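# Separate the red wire from all the other wires

## Task

Put the red wire down on the table on its own, with at least a hand's width of space between it and each other wire; no wire may be left dangling over the table's edge.

## Robot and tools

Robot: two arms, left_arm and right_arm, each ending in a two-finger parallel gripper with a wrist camera. left_arm's base sits near y = +0.284 m and right_arm's near y = -0.269 m. The arm names do not tell you which side of an image they appear on.

Frames: the scene frame has its origin at table-top height, halfway between the bases and a few centimetres behind the near table edge. +x points out over the table, +z up, +y toward left_arm. Reported hand positions, quaternions (wxyz) and Hand targets use this frame. Motion offsets instead use each gripper's own Hand target axes: fingers point along the gripper's +z, and they open and close along its y. end_effector_position is the point between the pads, about 1 cm short of the fingertips.

execute_actions(actions, cameras): actions is a list of actions; each action is a table of up to 15 rows, one row per 1/30 s step; a short table repeats its final row to fill 15 steps. Every row has 14 numbers in [-1, 1]: left_arm dx, dy, dz, rx, ry, rz, opening, then the same seven for right_arm, always all 14. The six pose numbers are an offset from that arm's Hand target as it was when the action began, in the hand's own axes; every row counts from that same start, not from the row before. A new action or call starts from the updated Hand target, so sending the same offset twice moves twice as far. Scale: 1.0 = 0.6 m or 180 degrees; rx, ry, rz form one rotation vector. opening is absolute, not an offset: +1 fully open (0.093 m), -1 closed. Six zeros re-request the current Hand target, which also ends a push against something. An empty actions list returns images plus fuller status. cameras: names list, ["all"], or []; an unknown name invalidates the call.

move(target, speed, blend, opening_speed, grip_force, blocking, cameras): target is one 14-number row laid out as above, or a list of up to 15 such rows as waypoints; every waypoint is an offset from the same starting Hand targets, not from the previous waypoint. Paths are straight, end together and last at most 10 s. speed is m/s (0.002 to 2.9, default 0.25), one value or one per waypoint; rotation is capped at twice that in rad/s. blend (metres) rounds corners at intermediate waypoints; 0 stops at each. opening_speed is opening units per second (at least 0.2). grip_force is newtons per pad, 10 to 50, one value or one per arm, and stays set; lower forces close slowly. blocking=false returns after about 0.5 s while motion continues. Moves do not avoid obstacles or the other arm. The result adds a move: line with the ending (done, off_target, moving, held, fault) and limits (paced = pose clipped, held = steps withheld).

wait(seconds 0 to 10, cameras) lets time pass holding commands. stop(cameras) brakes a running move. zoom_image(camera, region [x0, y0, x1, y1] in pixels, at most 504 wide and tall) enlarges part of the latest image of cam_high, cam_low, cam_left_wrist or cam_right_wrist. read_manual(section="licences") only returns licence text. finished_scene(scene 1 or 2) ends the scene permanently; make no further call in that reply.

Reading results: Hand target is the last commanded pose (after orientation clipping, limited to 40 degrees from the measured orientation per step); offsets count from it. The gripper often sags short or below it, especially at long reach; re-send zeros or the missing distance, and check tilt after each move. grip_measured runs +1 open to -1 closed; pads meet near -0.94, and each millimetre of object width adds about 0.0208. To grip, send a value well below the reading for the object's width and keep sending it; to release, send one well above. Joint positions end with the finger opening in metres. Joint torques include the arm's weight. Joint velocities "within noise" means at rest. Tool commands shows current commands; a 0 opening is a real command, so resend the present value to keep a gripper unchanged. Motor temperatures: MOTOR HOT at 75 °C, fold-away fault at 90 °C, collapse at 100 °C; holding loads, stretched poses or pushing into unreachable targets heat motors.

Cameras: cam_high and cam_low are fixed (504x504) on a beam behind the arms; wrist cameras are 672x504. Calibration matrices map scene coordinates to each camera.

Avoid: dropping or flinging the wire, fast or hard contacts with the table or the bar, plate and rail near the bases (up to about 3 cm tall), the arms or grippers touching each other, paths passing close to an arm's own base, straining a wrist camera cable, and any wire left hanging over an edge or off the table. The scene keeps running while you think.

Each tool is called as name(argument=value, ...) on one line, values as JSON.

## Session

execute_actions(actions=[])

Scene clock: 0.00 s.
left_arm: end_effector_position=(+0.2946, -0.0647, +0.2587) grip_measured=-0.916 end_effector_quat_wxyz=(+0.449, +0.541, +0.550, -0.451) | right_arm: end_effector_position=(+0.3843, -0.2621, +0.3975) grip_measured=+1.000 end_effector_quat_wxyz=(+0.699, -0.007, +0.715, +0.022)
Joint positions: left_arm=[-0.551 1.62 1.161 0.077 0.938 0.328 0.001] | right_arm=[0 1.047 1.047 0 0 0 0.093]
Joint velocities: within noise
Joint torques (N m): no reading
Motor temperatures (°C): left_arm=[21 22 21 19 22 20 22] | right_arm=[17 19 24 18 18 20 21]
Heat: left arm: 22 °C; right arm: 24 °C.
Hand target: left_arm +0.2929, -0.0656, +0.2641; +0.452, +0.543, +0.545, -0.451 | right_arm +0.3810, -0.2620, +0.4113; +0.712, -0.008, +0.701, +0.023
Tool commands: left_gripper/opening=-0.923361 right_gripper/opening=+1.0

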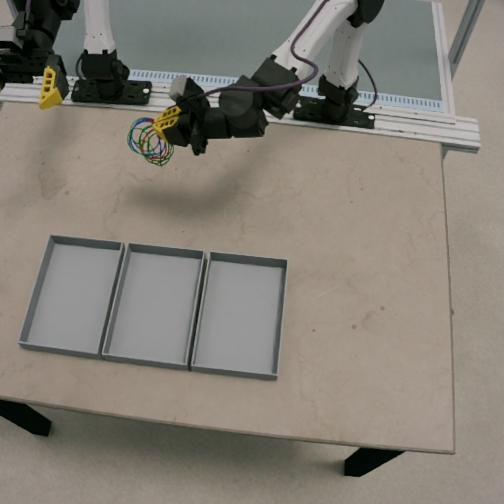

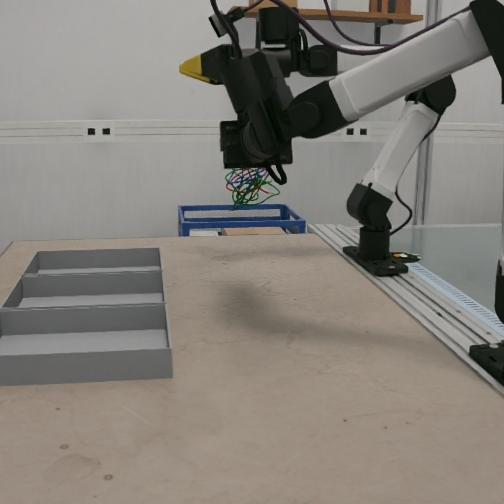

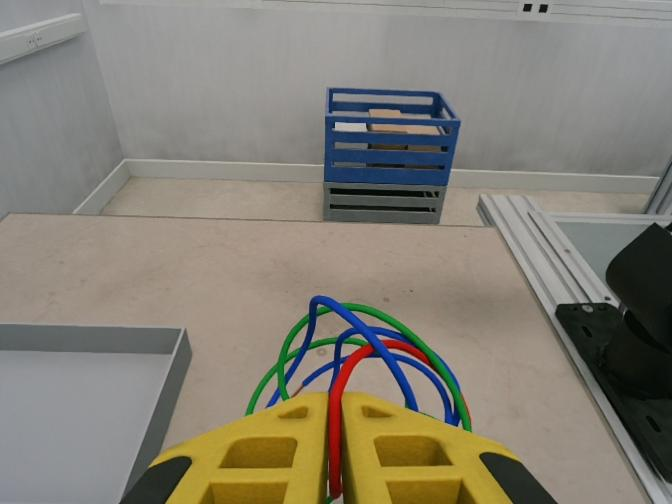

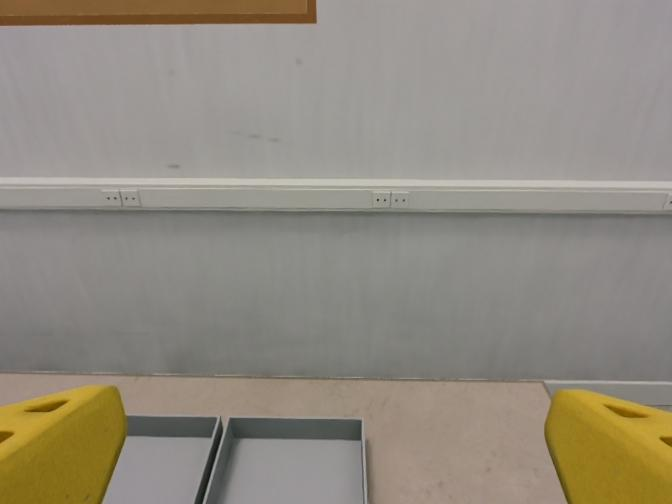

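zoom_image(camera="cam_left_wrist", region=[200, 270, 500, 504])

zoom_image(camera="cam_low", region=[190, 140, 330, 250])

zoom_image(camera="cam_high", region=[100, 60, 260, 220])

Scaled by 1.680 from the camera's 672x504 image, which has a finer 960x720 frame.

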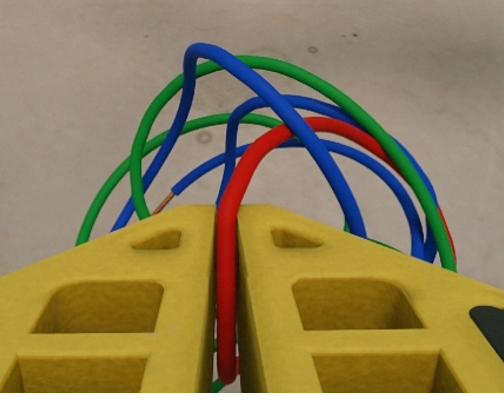

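Scaled by 3.600 from the camera's 504x504 image, which has a finer 720x720 frame.

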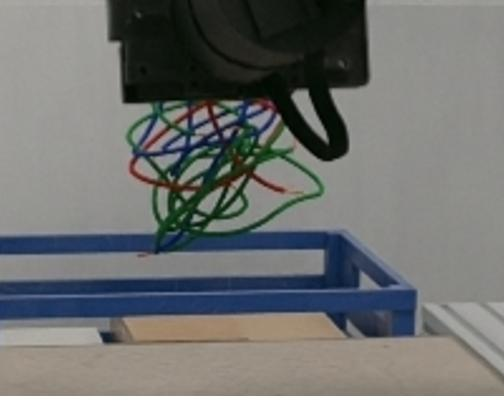

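Scaled by 3.150 from the camera's 504x504 image, which has a finer 720x720 frame.

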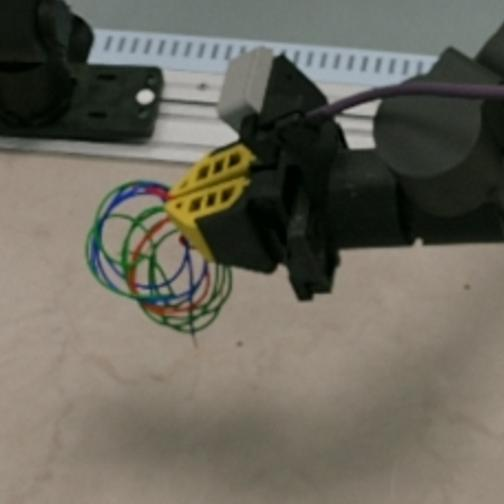

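move(target=[0,0,0,0,0,0,-0.923361, 0.05,0,-0.25,0,0,0,1.0], speed=0.25, cameras=["all"])

Scene clock: 3.80 s.
left_arm: end_effector_position=(+0.2946, -0.0647, +0.2587) grip_measured=-0.916 end_effector_quat_wxyz=(+0.449, +0.541, +0.550, -0.451) | right_arm: end_effector_position=(+0.2317, -0.2681, +0.3801) grip_measured=+1.000 end_effector_quat_wxyz=(+0.711, -0.007, +0.703, +0.023)
Joint positions: left_arm=[-0.551 1.62 1.161 0.077 0.938 0.328 0.001] | right_arm=[0 0.423 0.827 -0.371 0 0 0.093]
Joint torques (N m): left_arm=[-0.31 -9.29 8.72 1.77 0.21 0.02] | right_arm=[-0.24 2.02 5.91 2.51 -0.1 -0.15]
Heat: left arm: 23 °C; right arm: 24 °C.
Hand target: left_arm +0.2929, -0.0656, +0.2641; +0.452, +0.543, +0.545, -0.451 | right_arm +0.2315, -0.2678, +0.3791; +0.712, -0.008, +0.701, +0.023
Off the commanded pose: left_arm 0.006 m, 1 deg | right_arm 0.001 m, 0 deg.
move: done
camera_calibration:
cam_right_wrist: T_world_to_cam=[[0.0391618, -0.999168, -0.0114162, -0.27151], [-0.431566, -0.00660837, -0.902057, 0.478508], [0.901231, 0.040253, -0.431466, 0.0550041], [0, 0, 0, 1]] pos_world=[0.167569, -0.270336, 0.452274]

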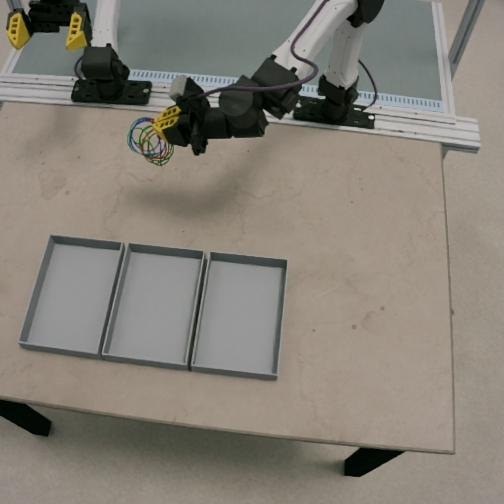

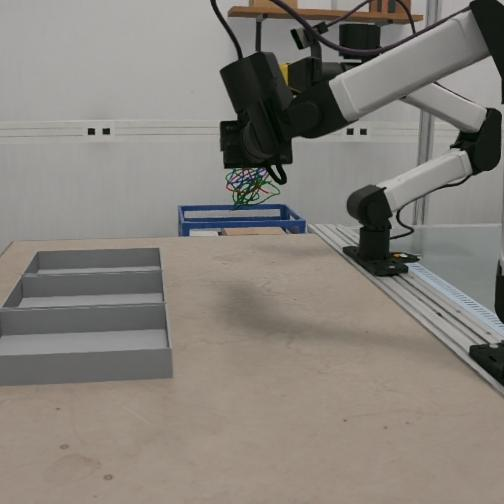

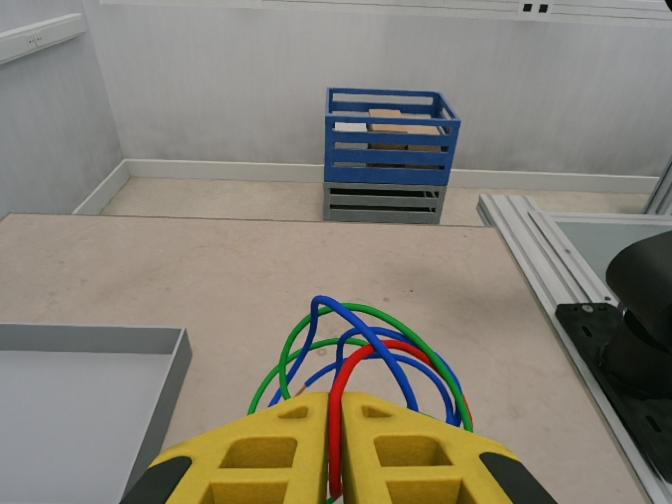

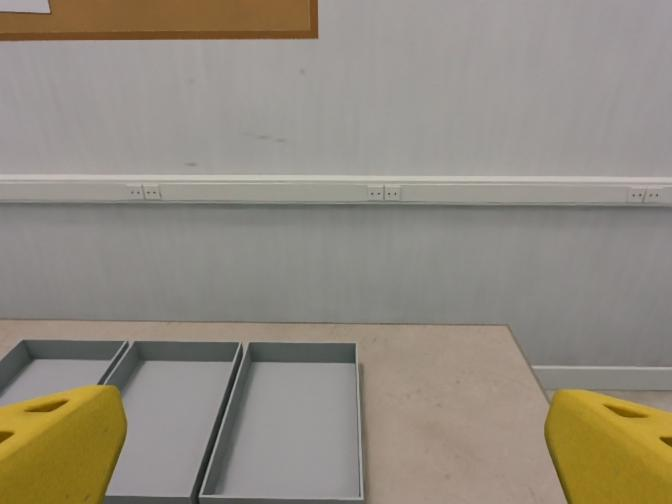

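move(target=[0,0.2,0.09,0,0,0,-0.923361, 0,0,0,-0.17,0.05,0,1.0], speed=0.15, cameras=["all"])

Scene clock: 7.10 s.
left_arm: end_effector_position=(+0.4094, -0.1153, +0.2554) grip_measured=-0.916 end_effector_quat_wxyz=(+0.451, +0.537, +0.552, -0.451) | right_arm: end_effector_position=(+0.2339, -0.2699, +0.3657) grip_measured=+1.000 end_effector_quat_wxyz=(+0.619, -0.177, +0.734, +0.217)
Joint positions: left_arm=[-0.507 2.092 1.765 -0.069 0.974 0.344 0.001] | right_arm=[-0.815 0.798 1.074 -0.81 -1.308 -0.449 0.093]
Joint torques (N m): left_arm=[0.17 -11.15 10.67 1.72 0.32 0.19] | right_arm=[-0.53 0.92 9.66 1.69 -0.66 -0.33]
Heat: left arm: 23 °C; right arm: 25 °C.
Hand target: left_arm +0.4131, -0.1182, +0.2541; +0.453, +0.543, +0.545, -0.451 | right_arm +0.2315, -0.2678, +0.3790; +0.629, -0.197, +0.723, +0.207
Off the commanded pose: left_arm 0.005 m, 1 deg | right_arm 0.014 m, 3 deg.
move: off_target (right_arm)
camera_calibration:
cam_left_wrist: T_world_to_cam=[[-0.999934, 0.000613846, 0.0114318, 0.405013], [-0.00900913, 0.573946, -0.818844, 0.318391], [-0.00706387, -0.818893, -0.573903, 0.139081], [0, 0, 0, 1]] pos_world=[0.408837, -0.0690955, 0.335902]
cam_right_wrist: T_world_to_cam=[[0.529155, -0.843925, -0.0882394, -0.318171], [-0.516174, -0.237612, -0.822864, 0.394984], [0.673468, 0.480969, -0.561346, 0.26658], [0, 0, 0, 1]] pos_world=[0.192709, -0.302876, 0.446586]

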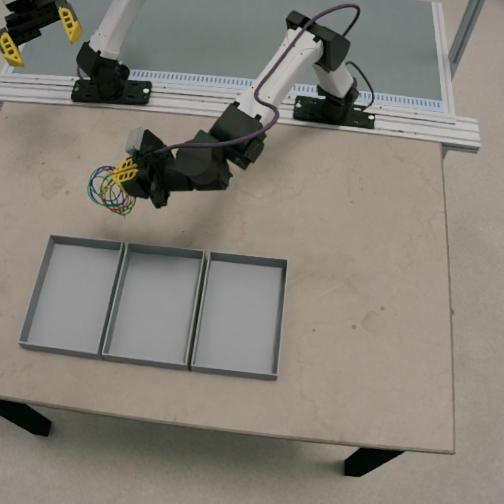

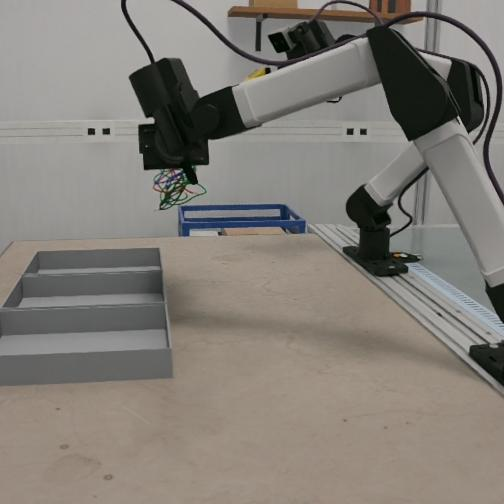

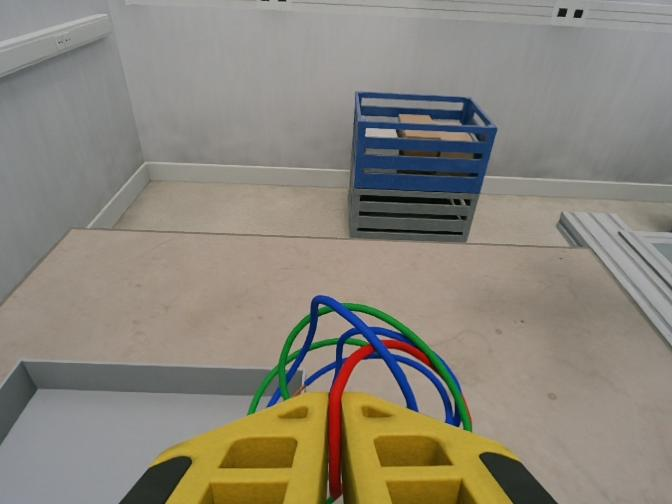

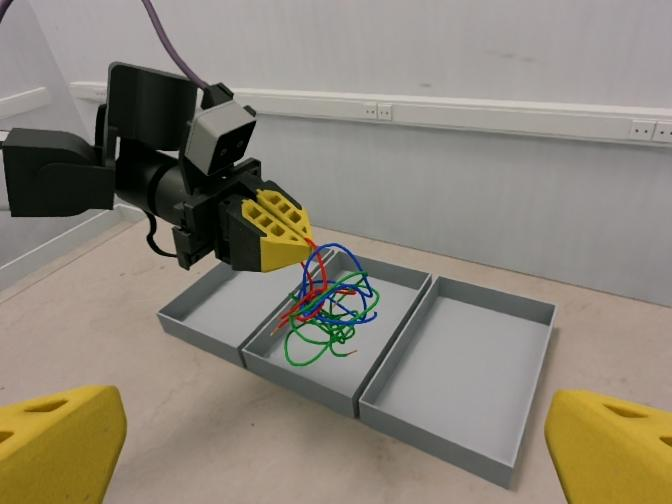

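zoom_image(camera="cam_right_wrist", region=[245, 215, 405, 375])

Scaled by 3.150 from the camera's 672x504 image, which has a finer 960x720 frame.

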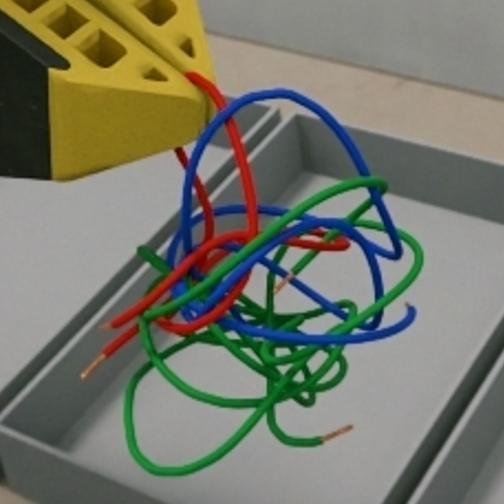

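move(target=[0.078,-0.186,-0.272,0,0,0,-0.923361, 0.089,0.309,0.074,-0.089,0.072,0,1.0], speed=0.15, cameras=["all"])

Scene clock: 10.47 s.
left_arm: end_effector_position=(+0.3044, +0.0485, +0.2285) grip_measured=-0.916 end_effector_quat_wxyz=(+0.442, +0.536, +0.558, -0.455) | right_arm: end_effector_position=(+0.1563, -0.0936, +0.3298) grip_measured=+1.000 end_effector_quat_wxyz=(+0.507, -0.312, +0.753, +0.280)
Joint positions: left_arm=[-0.221 1.532 1.056 -0.246 1.222 0.682 0.001] | right_arm=[0.849 0.591 0.966 -0.713 0.005 0.081 0.093]
Joint torques (N m): left_arm=[0.36 -9.58 7.95 1.34 0.51 0.2] | right_arm=[0.43 2.59 6.06 2.72 0.11 -0.03]
Heat: left arm: 25 °C; right arm: 26 °C.
Hand target: left_arm +0.3007, +0.0503, +0.2381; +0.452, +0.543, +0.545, -0.451 | right_arm +0.1602, -0.0897, +0.3302; +0.510, -0.304, +0.754, +0.282
Off the commanded pose: left_arm 0.010 m, 2 deg | right_arm 0.006 m, 1 deg.
move: done
camera_calibration:
cam_left_wrist: T_world_to_cam=[[-0.999484, 0.00426253, 0.0318225, 0.29529], [-0.0234072, 0.581667, -0.813091, 0.204105], [-0.0219759, -0.813416, -0.581267, 0.262973], [0, 0, 0, 1]] pos_world=[0.305695, 0.0939268, 0.309417]
cam_right_wrist: T_world_to_cam=[[0.755191, -0.648626, -0.0947169, -0.146301], [-0.515772, -0.498794, -0.696552, 0.300991], [0.404557, 0.574882, -0.711228, 0.314218], [0, 0, 0, 1]] pos_world=[0.138609, -0.1254, 0.419279]

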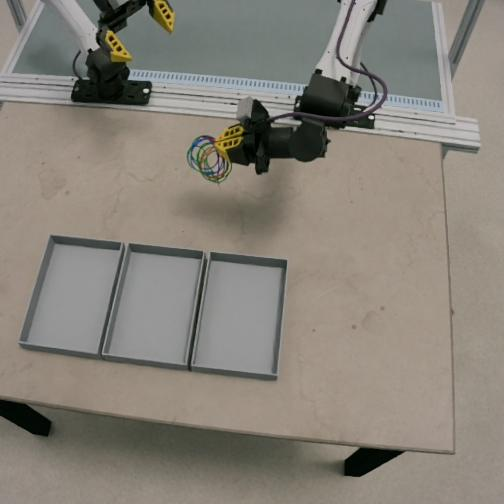

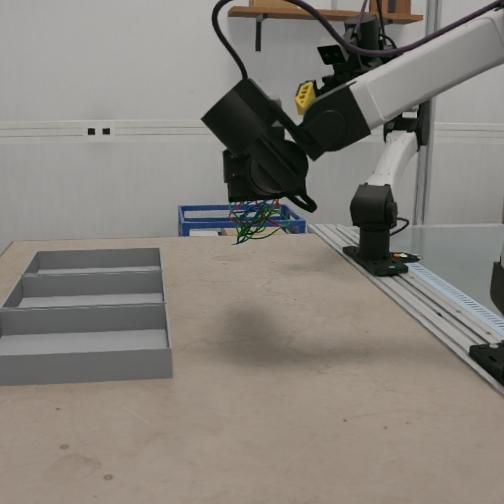

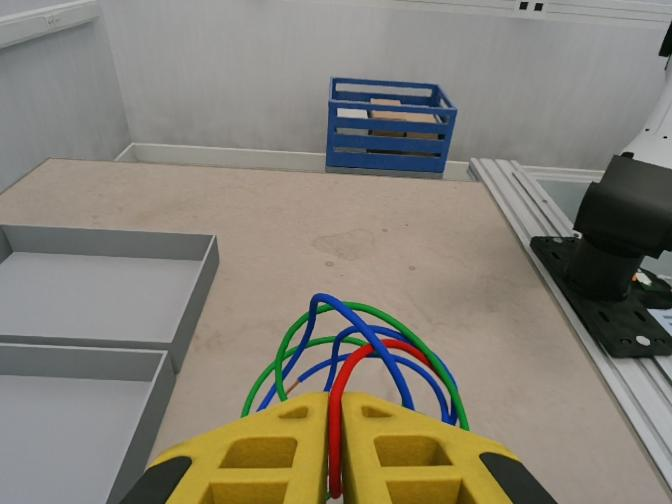

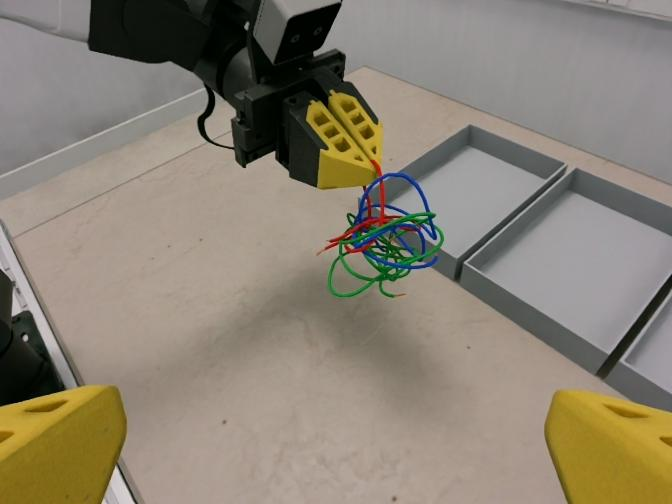

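zoom_image(camera="cam_right_wrist", region=[310, 150, 460, 310])

Scaled by 3.150 from the camera's 672x504 image, which has a finer 960x720 frame.

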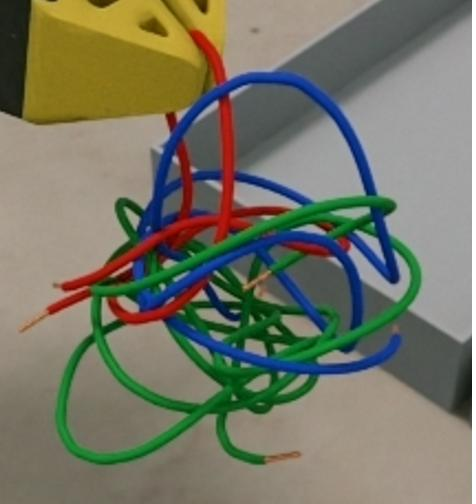

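move(target=[0,0,0,0,0,0,-0.923361, 0.235,-0.078,0.245,0,-0.1055,-0.039,1.0], speed=0.15, cameras=["all"])

Scene clock: 14.93 s.
left_arm: end_effector_position=(+0.3043, +0.0485, +0.2284) grip_measured=-0.916 end_effector_quat_wxyz=(+0.442, +0.536, +0.558, -0.455) | right_arm: end_effector_position=(+0.2431, -0.0355, +0.1441) grip_measured=+1.000 end_effector_quat_wxyz=(+0.640, -0.298, +0.645, +0.293)
Joint positions: left_arm=[-0.221 1.532 1.056 -0.247 1.222 0.683 0.001] | right_arm=[0.656 1.495 0.073 1.412 -0.163 -0.036 0.093]
Joint torques (N m): left_arm=[0.39 -9.57 7.97 1.33 0.51 0.19] | right_arm=[-0.47 -1.81 3.67 2.74 -0.21 -0.15]
Heat: left arm: 25 °C; right arm: 26 °C.
Hand target: left_arm +0.3007, +0.0503, +0.2381; +0.452, +0.543, +0.545, -0.451 | right_arm +0.2412, -0.0365, +0.1449; +0.643, -0.299, +0.640, +0.297
Off the commanded pose: left_arm 0.010 m, 2 deg | right_arm 0.002 m, 1 deg.
move: done
camera_calibration:
cam_left_wrist: T_world_to_cam=[[-0.999471, 0.00446227, 0.0322187, 0.295147], [-0.0236069, 0.581903, -0.812916, 0.204008], [-0.0223756, -0.813246, -0.581489, 0.263091], [0, 0, 0, 1]] pos_world=[0.305694, 0.0939276, 0.309317]
cam_right_wrist: T_world_to_cam=[[0.757628, -0.65253, 0.0142612, -0.208268], [-0.283962, -0.349214, -0.892981, 0.222773], [0.587678, 0.672498, -0.449868, 0.0349011], [0, 0, 0, 1]] pos_world=[0.200538, -0.0815766, 0.217603]

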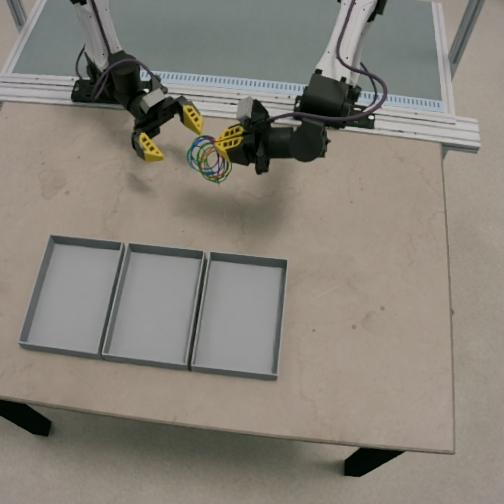

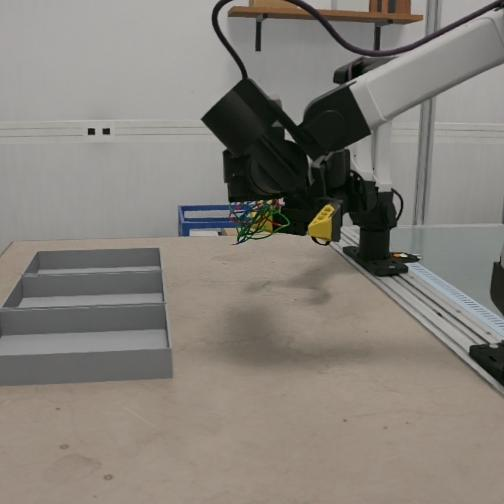

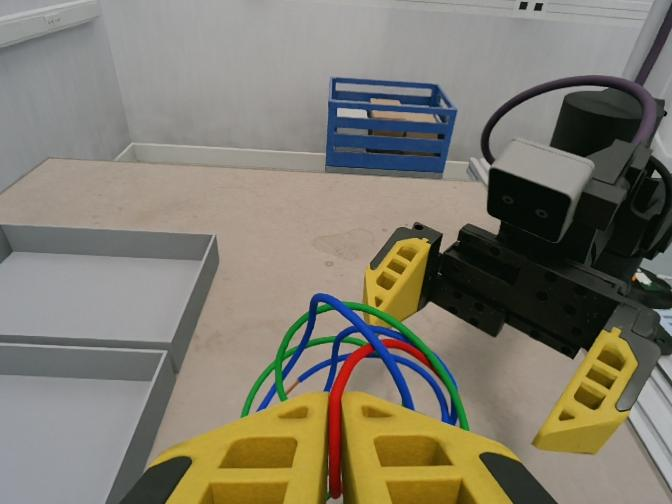

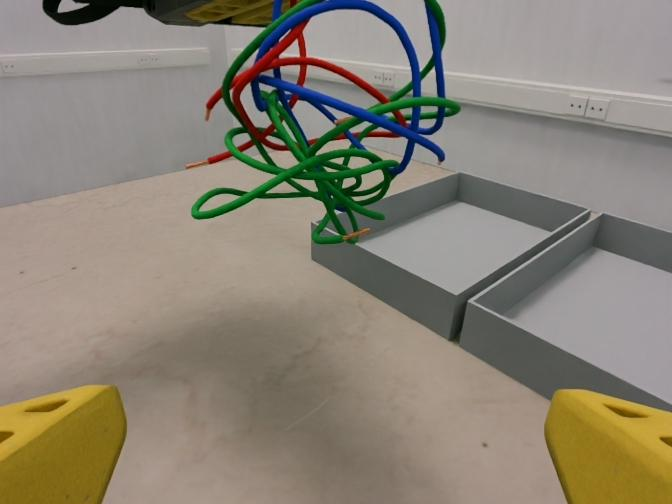

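zoom_image(camera="cam_right_wrist", region=[170, 0, 470, 260])

zoom_image(camera="cam_low", region=[200, 180, 340, 260])

Scaled by 1.680 from the camera's 672x504 image, which has a finer 960x720 frame.

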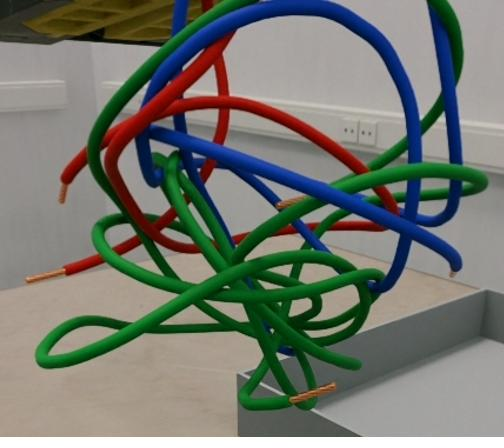

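Scaled by 3.600 from the camera's 504x504 image, which has a finer 720x720 frame.

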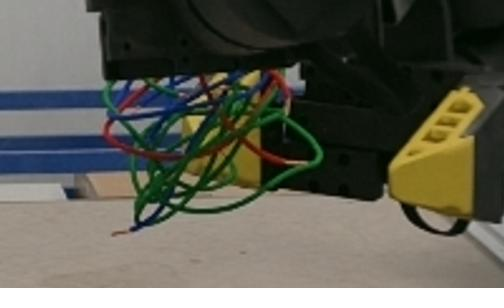

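move(target=[0,0,0,0,0,0,-0.923361, -0.033,0,0.129,0,0,0,1.0], speed=0.08, cameras=["all"])

Scene clock: 18.03 s.
left_arm: end_effector_position=(+0.3043, +0.0485, +0.2284) grip_measured=-0.916 end_effector_quat_wxyz=(+0.442, +0.536, +0.558, -0.455) | right_arm: end_effector_position=(+0.2865, +0.0172, +0.1581) grip_measured=+1.000 end_effector_quat_wxyz=(+0.635, -0.303, +0.646, +0.296)
Joint positions: left_arm=[-0.221 1.532 1.056 -0.247 1.222 0.683 0.001] | right_arm=[0.701 1.63 0.35 1.26 -0.133 -0.036 0.093]
Joint torques (N m): left_arm=[0.38 -9.58 7.97 1.33 0.5 0.2] | right_arm=[0.72 -3.48 7.46 2.5 0.13 -0.14]
Heat: left arm: 25 °C; right arm: 26 °C.
Hand target: left_arm +0.3007, +0.0503, +0.2381; +0.452, +0.543, +0.545, -0.451 | right_arm +0.2910, +0.0227, +0.1650; +0.643, -0.299, +0.639, +0.297
Off the commanded pose: left_arm 0.010 m, 2 deg | right_arm 0.010 m, 1 deg.
move: done
camera_calibration:
cam_left_wrist: T_world_to_cam=[[-0.999471, 0.00446227, 0.0322187, 0.295147], [-0.0236069, 0.581903, -0.812916, 0.204008], [-0.0223756, -0.813246, -0.581489, 0.263091], [0, 0, 0, 1]] pos_world=[0.305694, 0.0939276, 0.309317]
cam_right_wrist: T_world_to_cam=[[0.767041, -0.64146, 0.0133, -0.209659], [-0.284929, -0.359137, -0.888727, 0.26571], [0.574859, 0.677901, -0.458244, -0.0148604], [0, 0, 0, 1]] pos_world=[0.245068, -0.0289878, 0.232122]

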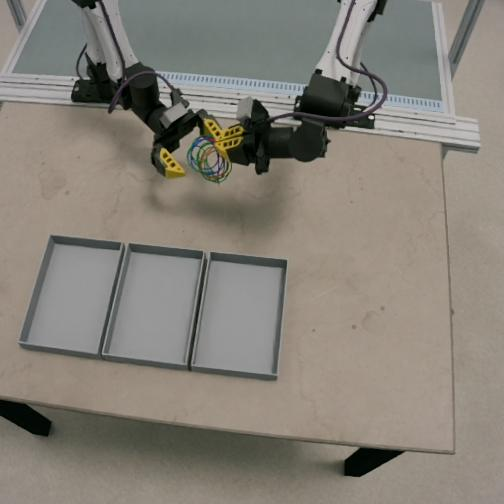

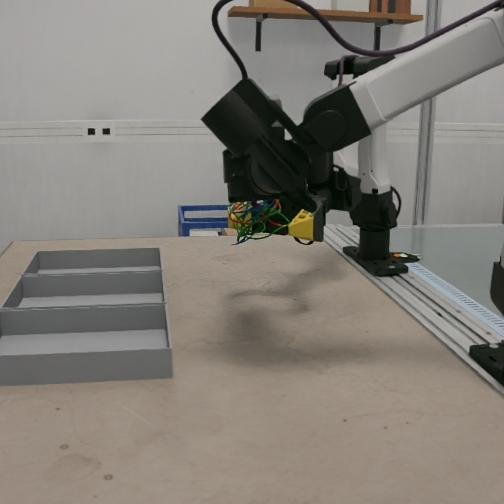

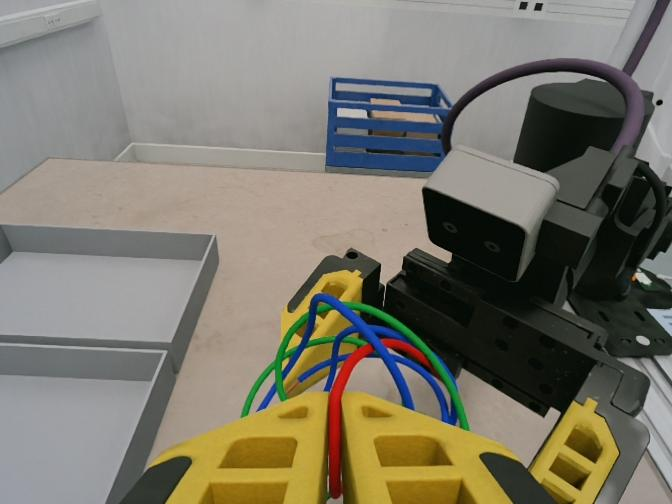

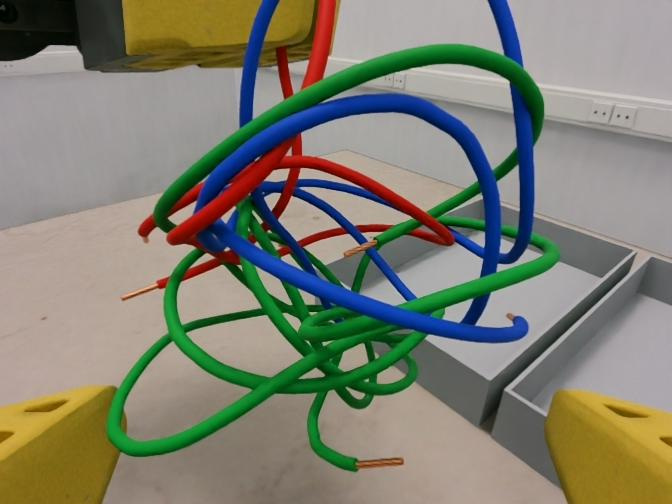

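move(target=[0,0,0,0,0,0,-0.923361, -0.004,0,0.035,0,0,0,1.0], speed=0.05, cameras=["cam_right_wrist", "cam_left_wrist"])

Scene clock: 19.57 s.
left_arm: end_effector_position=(+0.3043, +0.0485, +0.2284) grip_measured=-0.916 end_effector_quat_wxyz=(+0.442, +0.536, +0.558, -0.455) | right_arm: end_effector_position=(+0.2999, +0.0327, +0.1603) grip_measured=+1.000 end_effector_quat_wxyz=(+0.635, -0.304, +0.646, +0.296)
Joint positions: left_arm=[-0.221 1.532 1.056 -0.247 1.222 0.683 0.001] | right_arm=[0.71 1.685 0.433 1.231 -0.123 -0.036 0.093]
Joint torques (N m): left_arm=[0.36 -9.58 7.98 1.32 0.51 0.2] | right_arm=[0.72 -3.95 7.77 2.5 0.12 -0.15]
Heat: left arm: 25 °C; right arm: 26 °C.
Hand target: left_arm +0.3007, +0.0503, +0.2381; +0.452, +0.543, +0.545, -0.451 | right_arm +0.3044, +0.0388, +0.1675; +0.643, -0.299, +0.639, +0.297
Off the commanded pose: left_arm 0.010 m, 2 deg | right_arm 0.010 m, 1 deg.
move: done
camera_calibration:
cam_left_wrist: T_world_to_cam=[[-0.999471, 0.00446227, 0.0322187, 0.295147], [-0.0236069, 0.581903, -0.812916, 0.204008], [-0.0223756, -0.813246, -0.581489, 0.263091], [0, 0, 0, 1]] pos_world=[0.305694, 0.0939276, 0.309317]
cam_right_wrist: T_world_to_cam=[[0.767051, -0.641447, 0.0133582, -0.210117], [-0.285577, -0.359994, -0.888172, 0.277107], [0.574524, 0.677459, -0.459316, -0.0317893], [0, 0, 0, 1]] pos_world=[0.25857, -0.0134859, 0.234325]
Images, in order (width x height): cam_left_wrist 672x504, cam_right_wrist 672x504.

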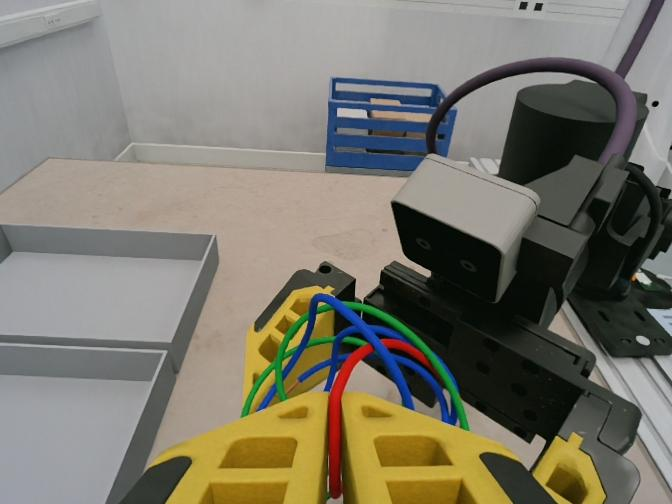

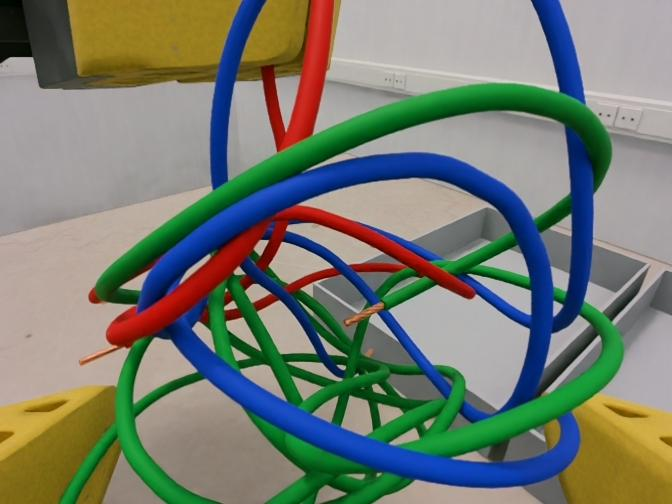

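move(target=[0,0,0,0,0,0,-0.923361, 0,0,0.022,0,0,0,1.0], speed=0.05, cameras=["cam_right_wrist", "cam_left_wrist"])

Scene clock: 20.83 s.
left_arm: end_effector_position=(+0.3043, +0.0485, +0.2284) grip_measured=-0.916 end_effector_quat_wxyz=(+0.442, +0.536, +0.558, -0.455) | right_arm: end_effector_position=(+0.3084, +0.0425, +0.1600) grip_measured=+1.000 end_effector_quat_wxyz=(+0.634, -0.304, +0.646, +0.296)
Joint positions: left_arm=[-0.221 1.532 1.056 -0.247 1.222 0.683 0.001] | right_arm=[0.715 1.725 0.484 1.219 -0.118 -0.036 0.093]
Joint torques (N m): left_arm=[0.38 -9.59 7.98 1.33 0.5 0.2] | right_arm=[0.7 -4.31 7.91 2.53 0.13 -0.15]
Heat: left arm: 25 °C; right arm: 26 °C.
Hand target: left_arm +0.3007, +0.0503, +0.2381; +0.452, +0.543, +0.545, -0.451 | right_arm +0.3130, +0.0488, +0.1675; +0.643, -0.299, +0.639, +0.297
Off the commanded pose: left_arm 0.010 m, 2 deg | right_arm 0.011 m, 1 deg.
move: off_target (right_arm)
camera_calibration:
cam_left_wrist: T_world_to_cam=[[-0.999482, 0.00447636, 0.0318588, 0.295161], [-0.0233062, 0.581897, -0.812929, 0.203918], [-0.0221775, -0.81325, -0.581491, 0.263029], [0, 0, 0, 1]] pos_world=[0.305594, 0.0939277, 0.309316]
cam_right_wrist: T_world_to_cam=[[0.767083, -0.64141, 0.0133142, -0.210283], [-0.286248, -0.360759, -0.887646, 0.283066], [0.574148, 0.677087, -0.460334, -0.0430887], [0, 0, 0, 1]] pos_world=[0.267071, -0.00358434, 0.234227]
Images, in order (width x height): cam_left_wrist 672x504, cam_right_wrist 672x504.

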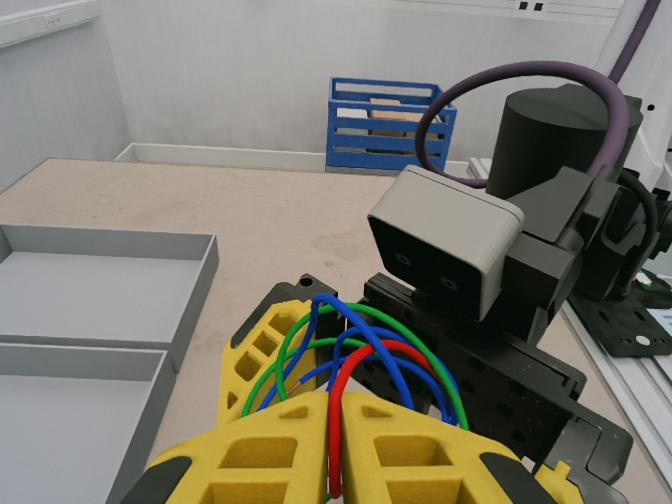

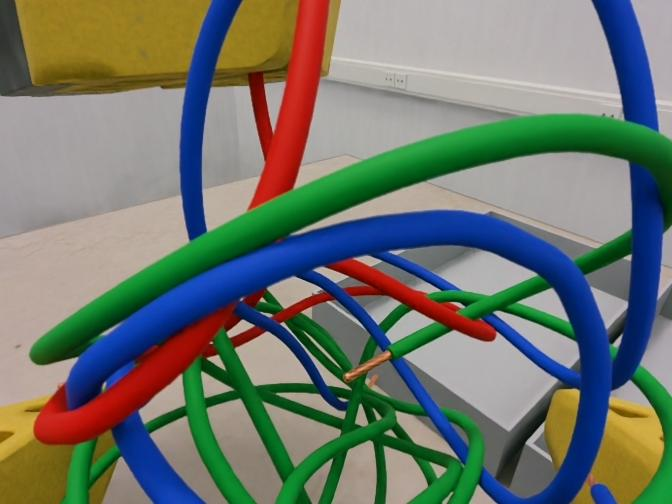

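move(target=[0,0,0,0,0,0,-0.923361, 0,0,0,0,0,0,-1.0], opening_speed=1.0, cameras=["all"])

Scene clock: 23.73 s.
left_arm: end_effector_position=(+0.3040, +0.0484, +0.2287) grip_measured=-0.916 end_effector_quat_wxyz=(+0.442, +0.536, +0.557, -0.456) | right_arm: end_effector_position=(+0.3083, +0.0424, +0.1585) grip_measured=-0.969 end_effector_quat_wxyz=(+0.632, -0.304, +0.649, +0.295)
Joint positions: left_arm=[-0.221 1.532 1.056 -0.247 1.224 0.683 0.001] | right_arm=[0.715 1.725 0.484 1.212 -0.118 -0.036 0]
Joint torques (N m): left_arm=[0.36 -9.58 7.97 1.32 0.49 0.2] | right_arm=[0.73 -4.37 7.92 2.59 0.13 -0.15]
Motor temperatures (°C): left_arm=[21 26 26 22 22 20 22] | right_arm=[17 20 27 23 18 20 21]
Heat: left arm: 26 °C; right arm: 27 °C.
Hand target: left_arm +0.3007, +0.0503, +0.2381; +0.452, +0.543, +0.545, -0.451 | right_arm +0.3130, +0.0488, +0.1675; +0.643, -0.299, +0.639, +0.297
Off the commanded pose: left_arm 0.010 m, 2 deg | right_arm 0.012 m, 2 deg.
move: off_target (right_arm)
camera_calibration:
cam_left_wrist: T_world_to_cam=[[-0.999464, 0.00628601, 0.0321425, 0.294786], [-0.0225195, 0.5807, -0.813806, 0.204166], [-0.0237807, -0.814093, -0.580247, 0.26341], [0, 0, 0, 1]] pos_world=[0.30549, 0.0940281, 0.30952]
cam_right_wrist: T_world_to_cam=[[0.767059, -0.641452, 0.012644, -0.210144], [-0.290433, -0.364742, -0.884653, 0.282621], [0.572075, 0.674909, -0.466078, -0.0421361], [0, 0, 0, 1]] pos_world=[0.26738, -0.00327535, 0.23304]

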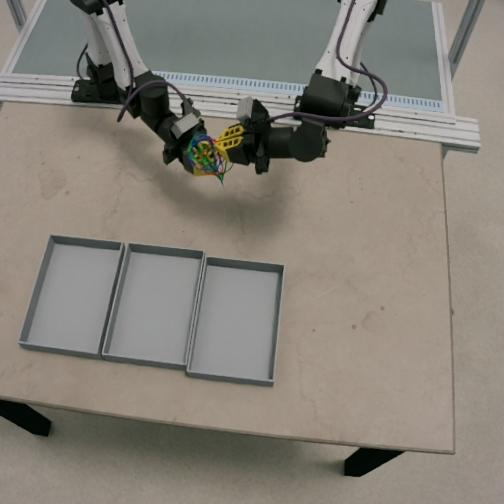

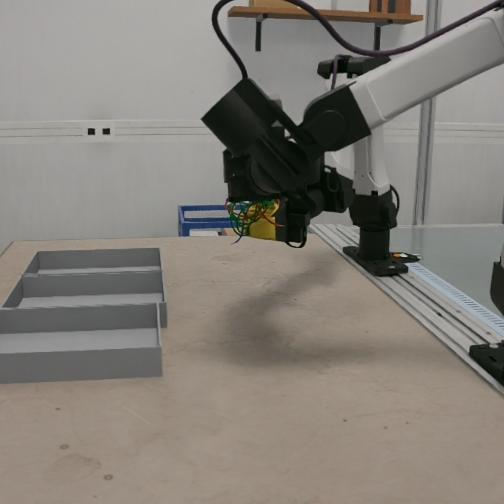

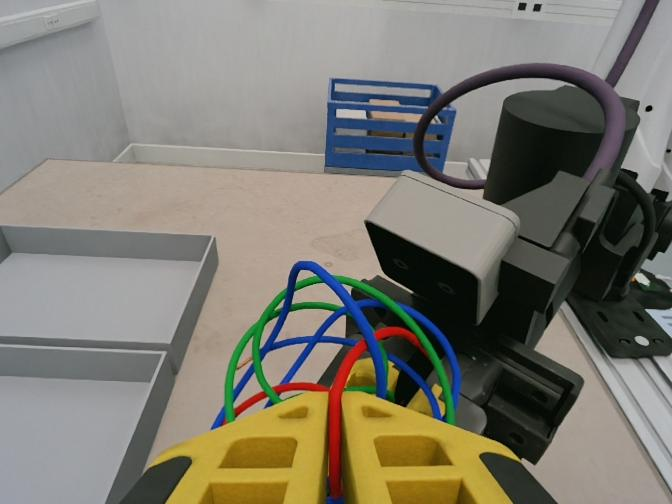

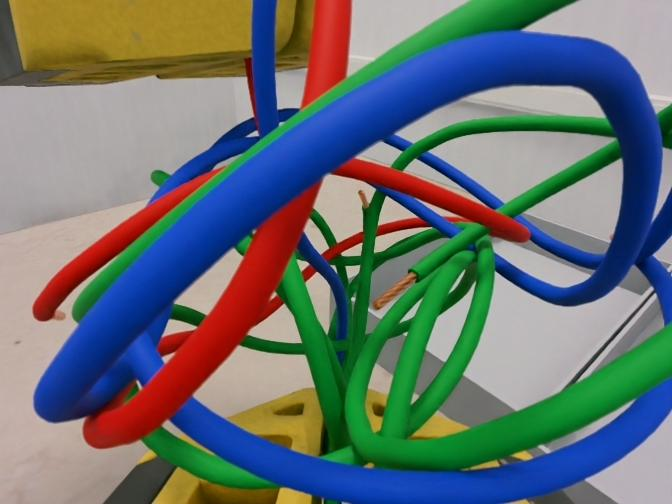

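move(target=[0.115,0,0.022,0,0,0,-0.923361, 0.117,0,0,0,0,0,-1.0], speed=0.08, cameras=["all"])

Scene clock: 27.03 s.
left_arm: end_effector_position=(+0.3022, +0.0496, +0.1718) grip_measured=-0.916 end_effector_quat_wxyz=(+0.452, +0.543, +0.549, -0.446) | right_arm: end_effector_position=(+0.3101, +0.0475, +0.0785) grip_measured=-0.969 end_effector_quat_wxyz=(+0.608, -0.312, +0.670, +0.288)
Joint positions: left_arm=[-0.213 1.603 0.884 0.001 1.224 0.715 0.001] | right_arm=[0.715 2.076 0.484 1.495 -0.118 -0.036 0]
Joint torques (N m): left_arm=[0.39 -6.58 6.22 1.58 0.53 0.06] | right_arm=[-0.05 -5.49 4.07 3.45 0.01 -0.16]
Heat: left arm: 26 °C; right arm: 27 °C.
Hand target: left_arm +0.3007, +0.0500, +0.1677; +0.452, +0.543, +0.545, -0.451 | right_arm +0.3134, +0.0488, +0.0972; +0.643, -0.299, +0.640, +0.297
Off the commanded pose: left_arm 0.004 m, 1 deg | right_arm 0.019 m, 6 deg.
joint sent to its limit (right arm) — joint 4 (wrist pitch), upper limit. The joint targets still meet the commanded pose.
move: off_target (right_arm)
camera_calibration:
cam_left_wrist: T_world_to_cam=[[-0.999982, 0.0046453, -0.00384356, 0.301178], [0.00582525, 0.579965, -0.814621, 0.148845], [-0.00155503, -0.814628, -0.579981, 0.224578], [0, 0, 0, 1]] pos_world=[0.300655, 0.0952238, 0.252661]
cam_right_wrist: T_world_to_cam=[[0.76877, -0.639509, 0.0046082, -0.207248], [-0.332462, -0.405795, -0.851351, 0.226594], [0.546317, 0.652961, -0.524575, -0.0701442], [0, 0, 0, 1]] pos_world=[0.272981, 0.00521487, 0.15707]

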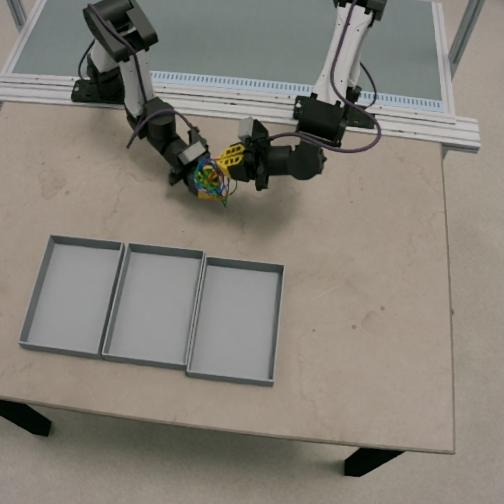

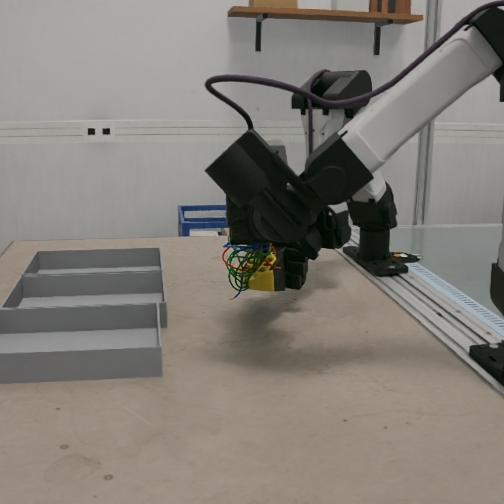

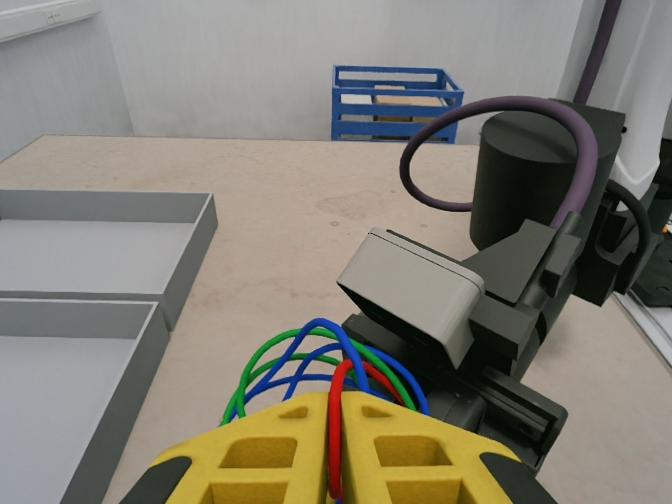

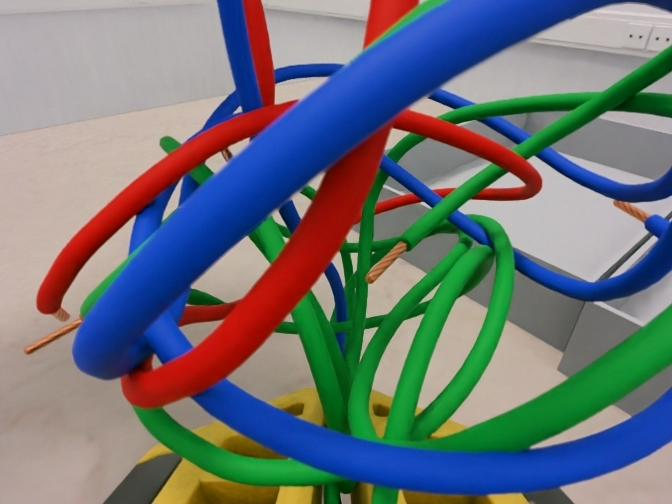

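move(target=[-0.072,0,-0.065,0,0,0,-0.923361, 0,0,0,0,0.03,0,-1.0], speed=0.05, cameras=["all"])

Scene clock: 29.40 s.
left_arm: end_effector_position=(+0.2996, +0.0791, +0.1971) grip_measured=-0.916 end_effector_quat_wxyz=(+0.430, +0.531, +0.567, -0.459) | right_arm: end_effector_position=(+0.3098, +0.0471, +0.0802) grip_measured=-0.969 end_effector_quat_wxyz=(+0.596, -0.316, +0.681, +0.284)
Joint positions: left_arm=[-0.124 1.568 1.027 -0.442 1.28 0.925 0.001] | right_arm=[0.715 2.02 0.484 1.404 -0.118 -0.036 0]
Joint torques (N m): left_arm=[0.59 -10.06 9.74 1.01 0.69 0.21] | right_arm=[0.21 -9.17 4.62 2.38 0.08 -0.25]
Heat: left arm: 26 °C; right arm: 27 °C.
Hand target: left_arm +0.3006, +0.0804, +0.2175; +0.452, +0.543, +0.545, -0.451 | right_arm +0.3134, +0.0488, +0.0972; +0.612, -0.313, +0.669, +0.282
Off the commanded pose: left_arm 0.020 m, 4 deg | right_arm 0.017 m, 2 deg.
move: off_target (left_arm, right_arm)
camera_calibration:
cam_left_wrist: T_world_to_cam=[[-0.998128, 0.00307748, 0.0610887, 0.285284], [-0.0474211, 0.591881, -0.804629, 0.165437], [-0.0386335, -0.806019, -0.590627, 0.27573], [0, 0, 0, 1]] pos_world=[0.303247, 0.123447, 0.278541]
cam_right_wrist: T_world_to_cam=[[0.769524, -0.638617, 0.000261819, -0.207216], [-0.353824, -0.426694, -0.832311, 0.233911], [0.53164, 0.640391, -0.554309, -0.0613495], [0, 0, 0, 1]] pos_world=[0.274837, 0.00676451, 0.160734]

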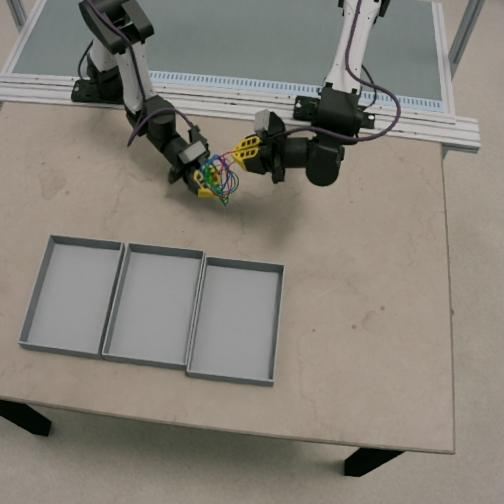

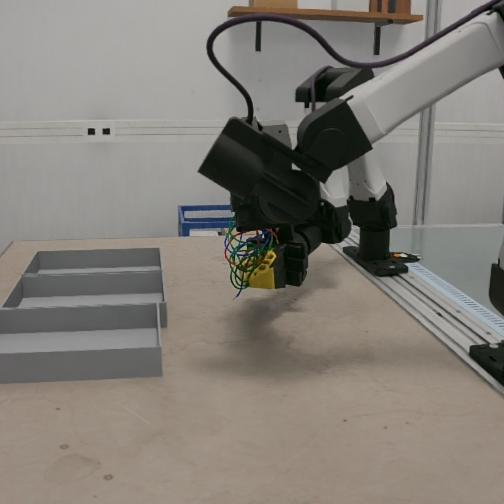

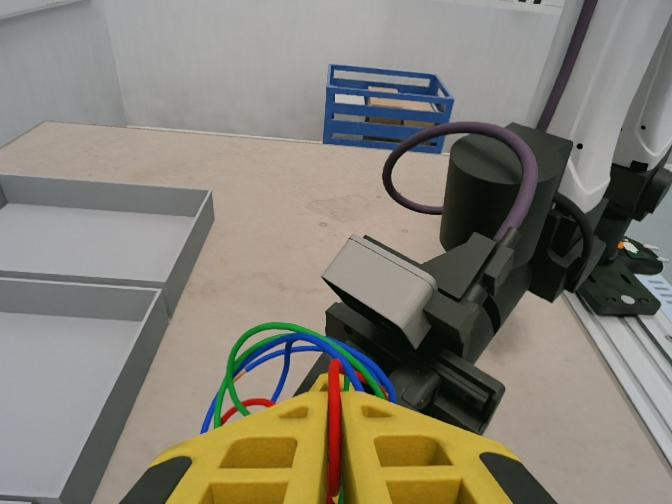

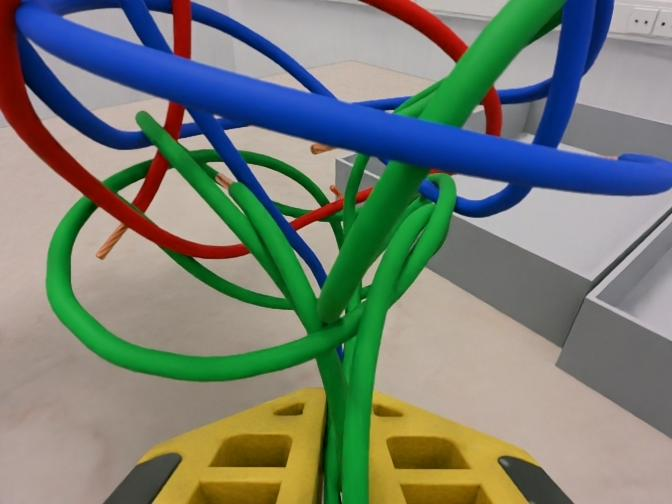

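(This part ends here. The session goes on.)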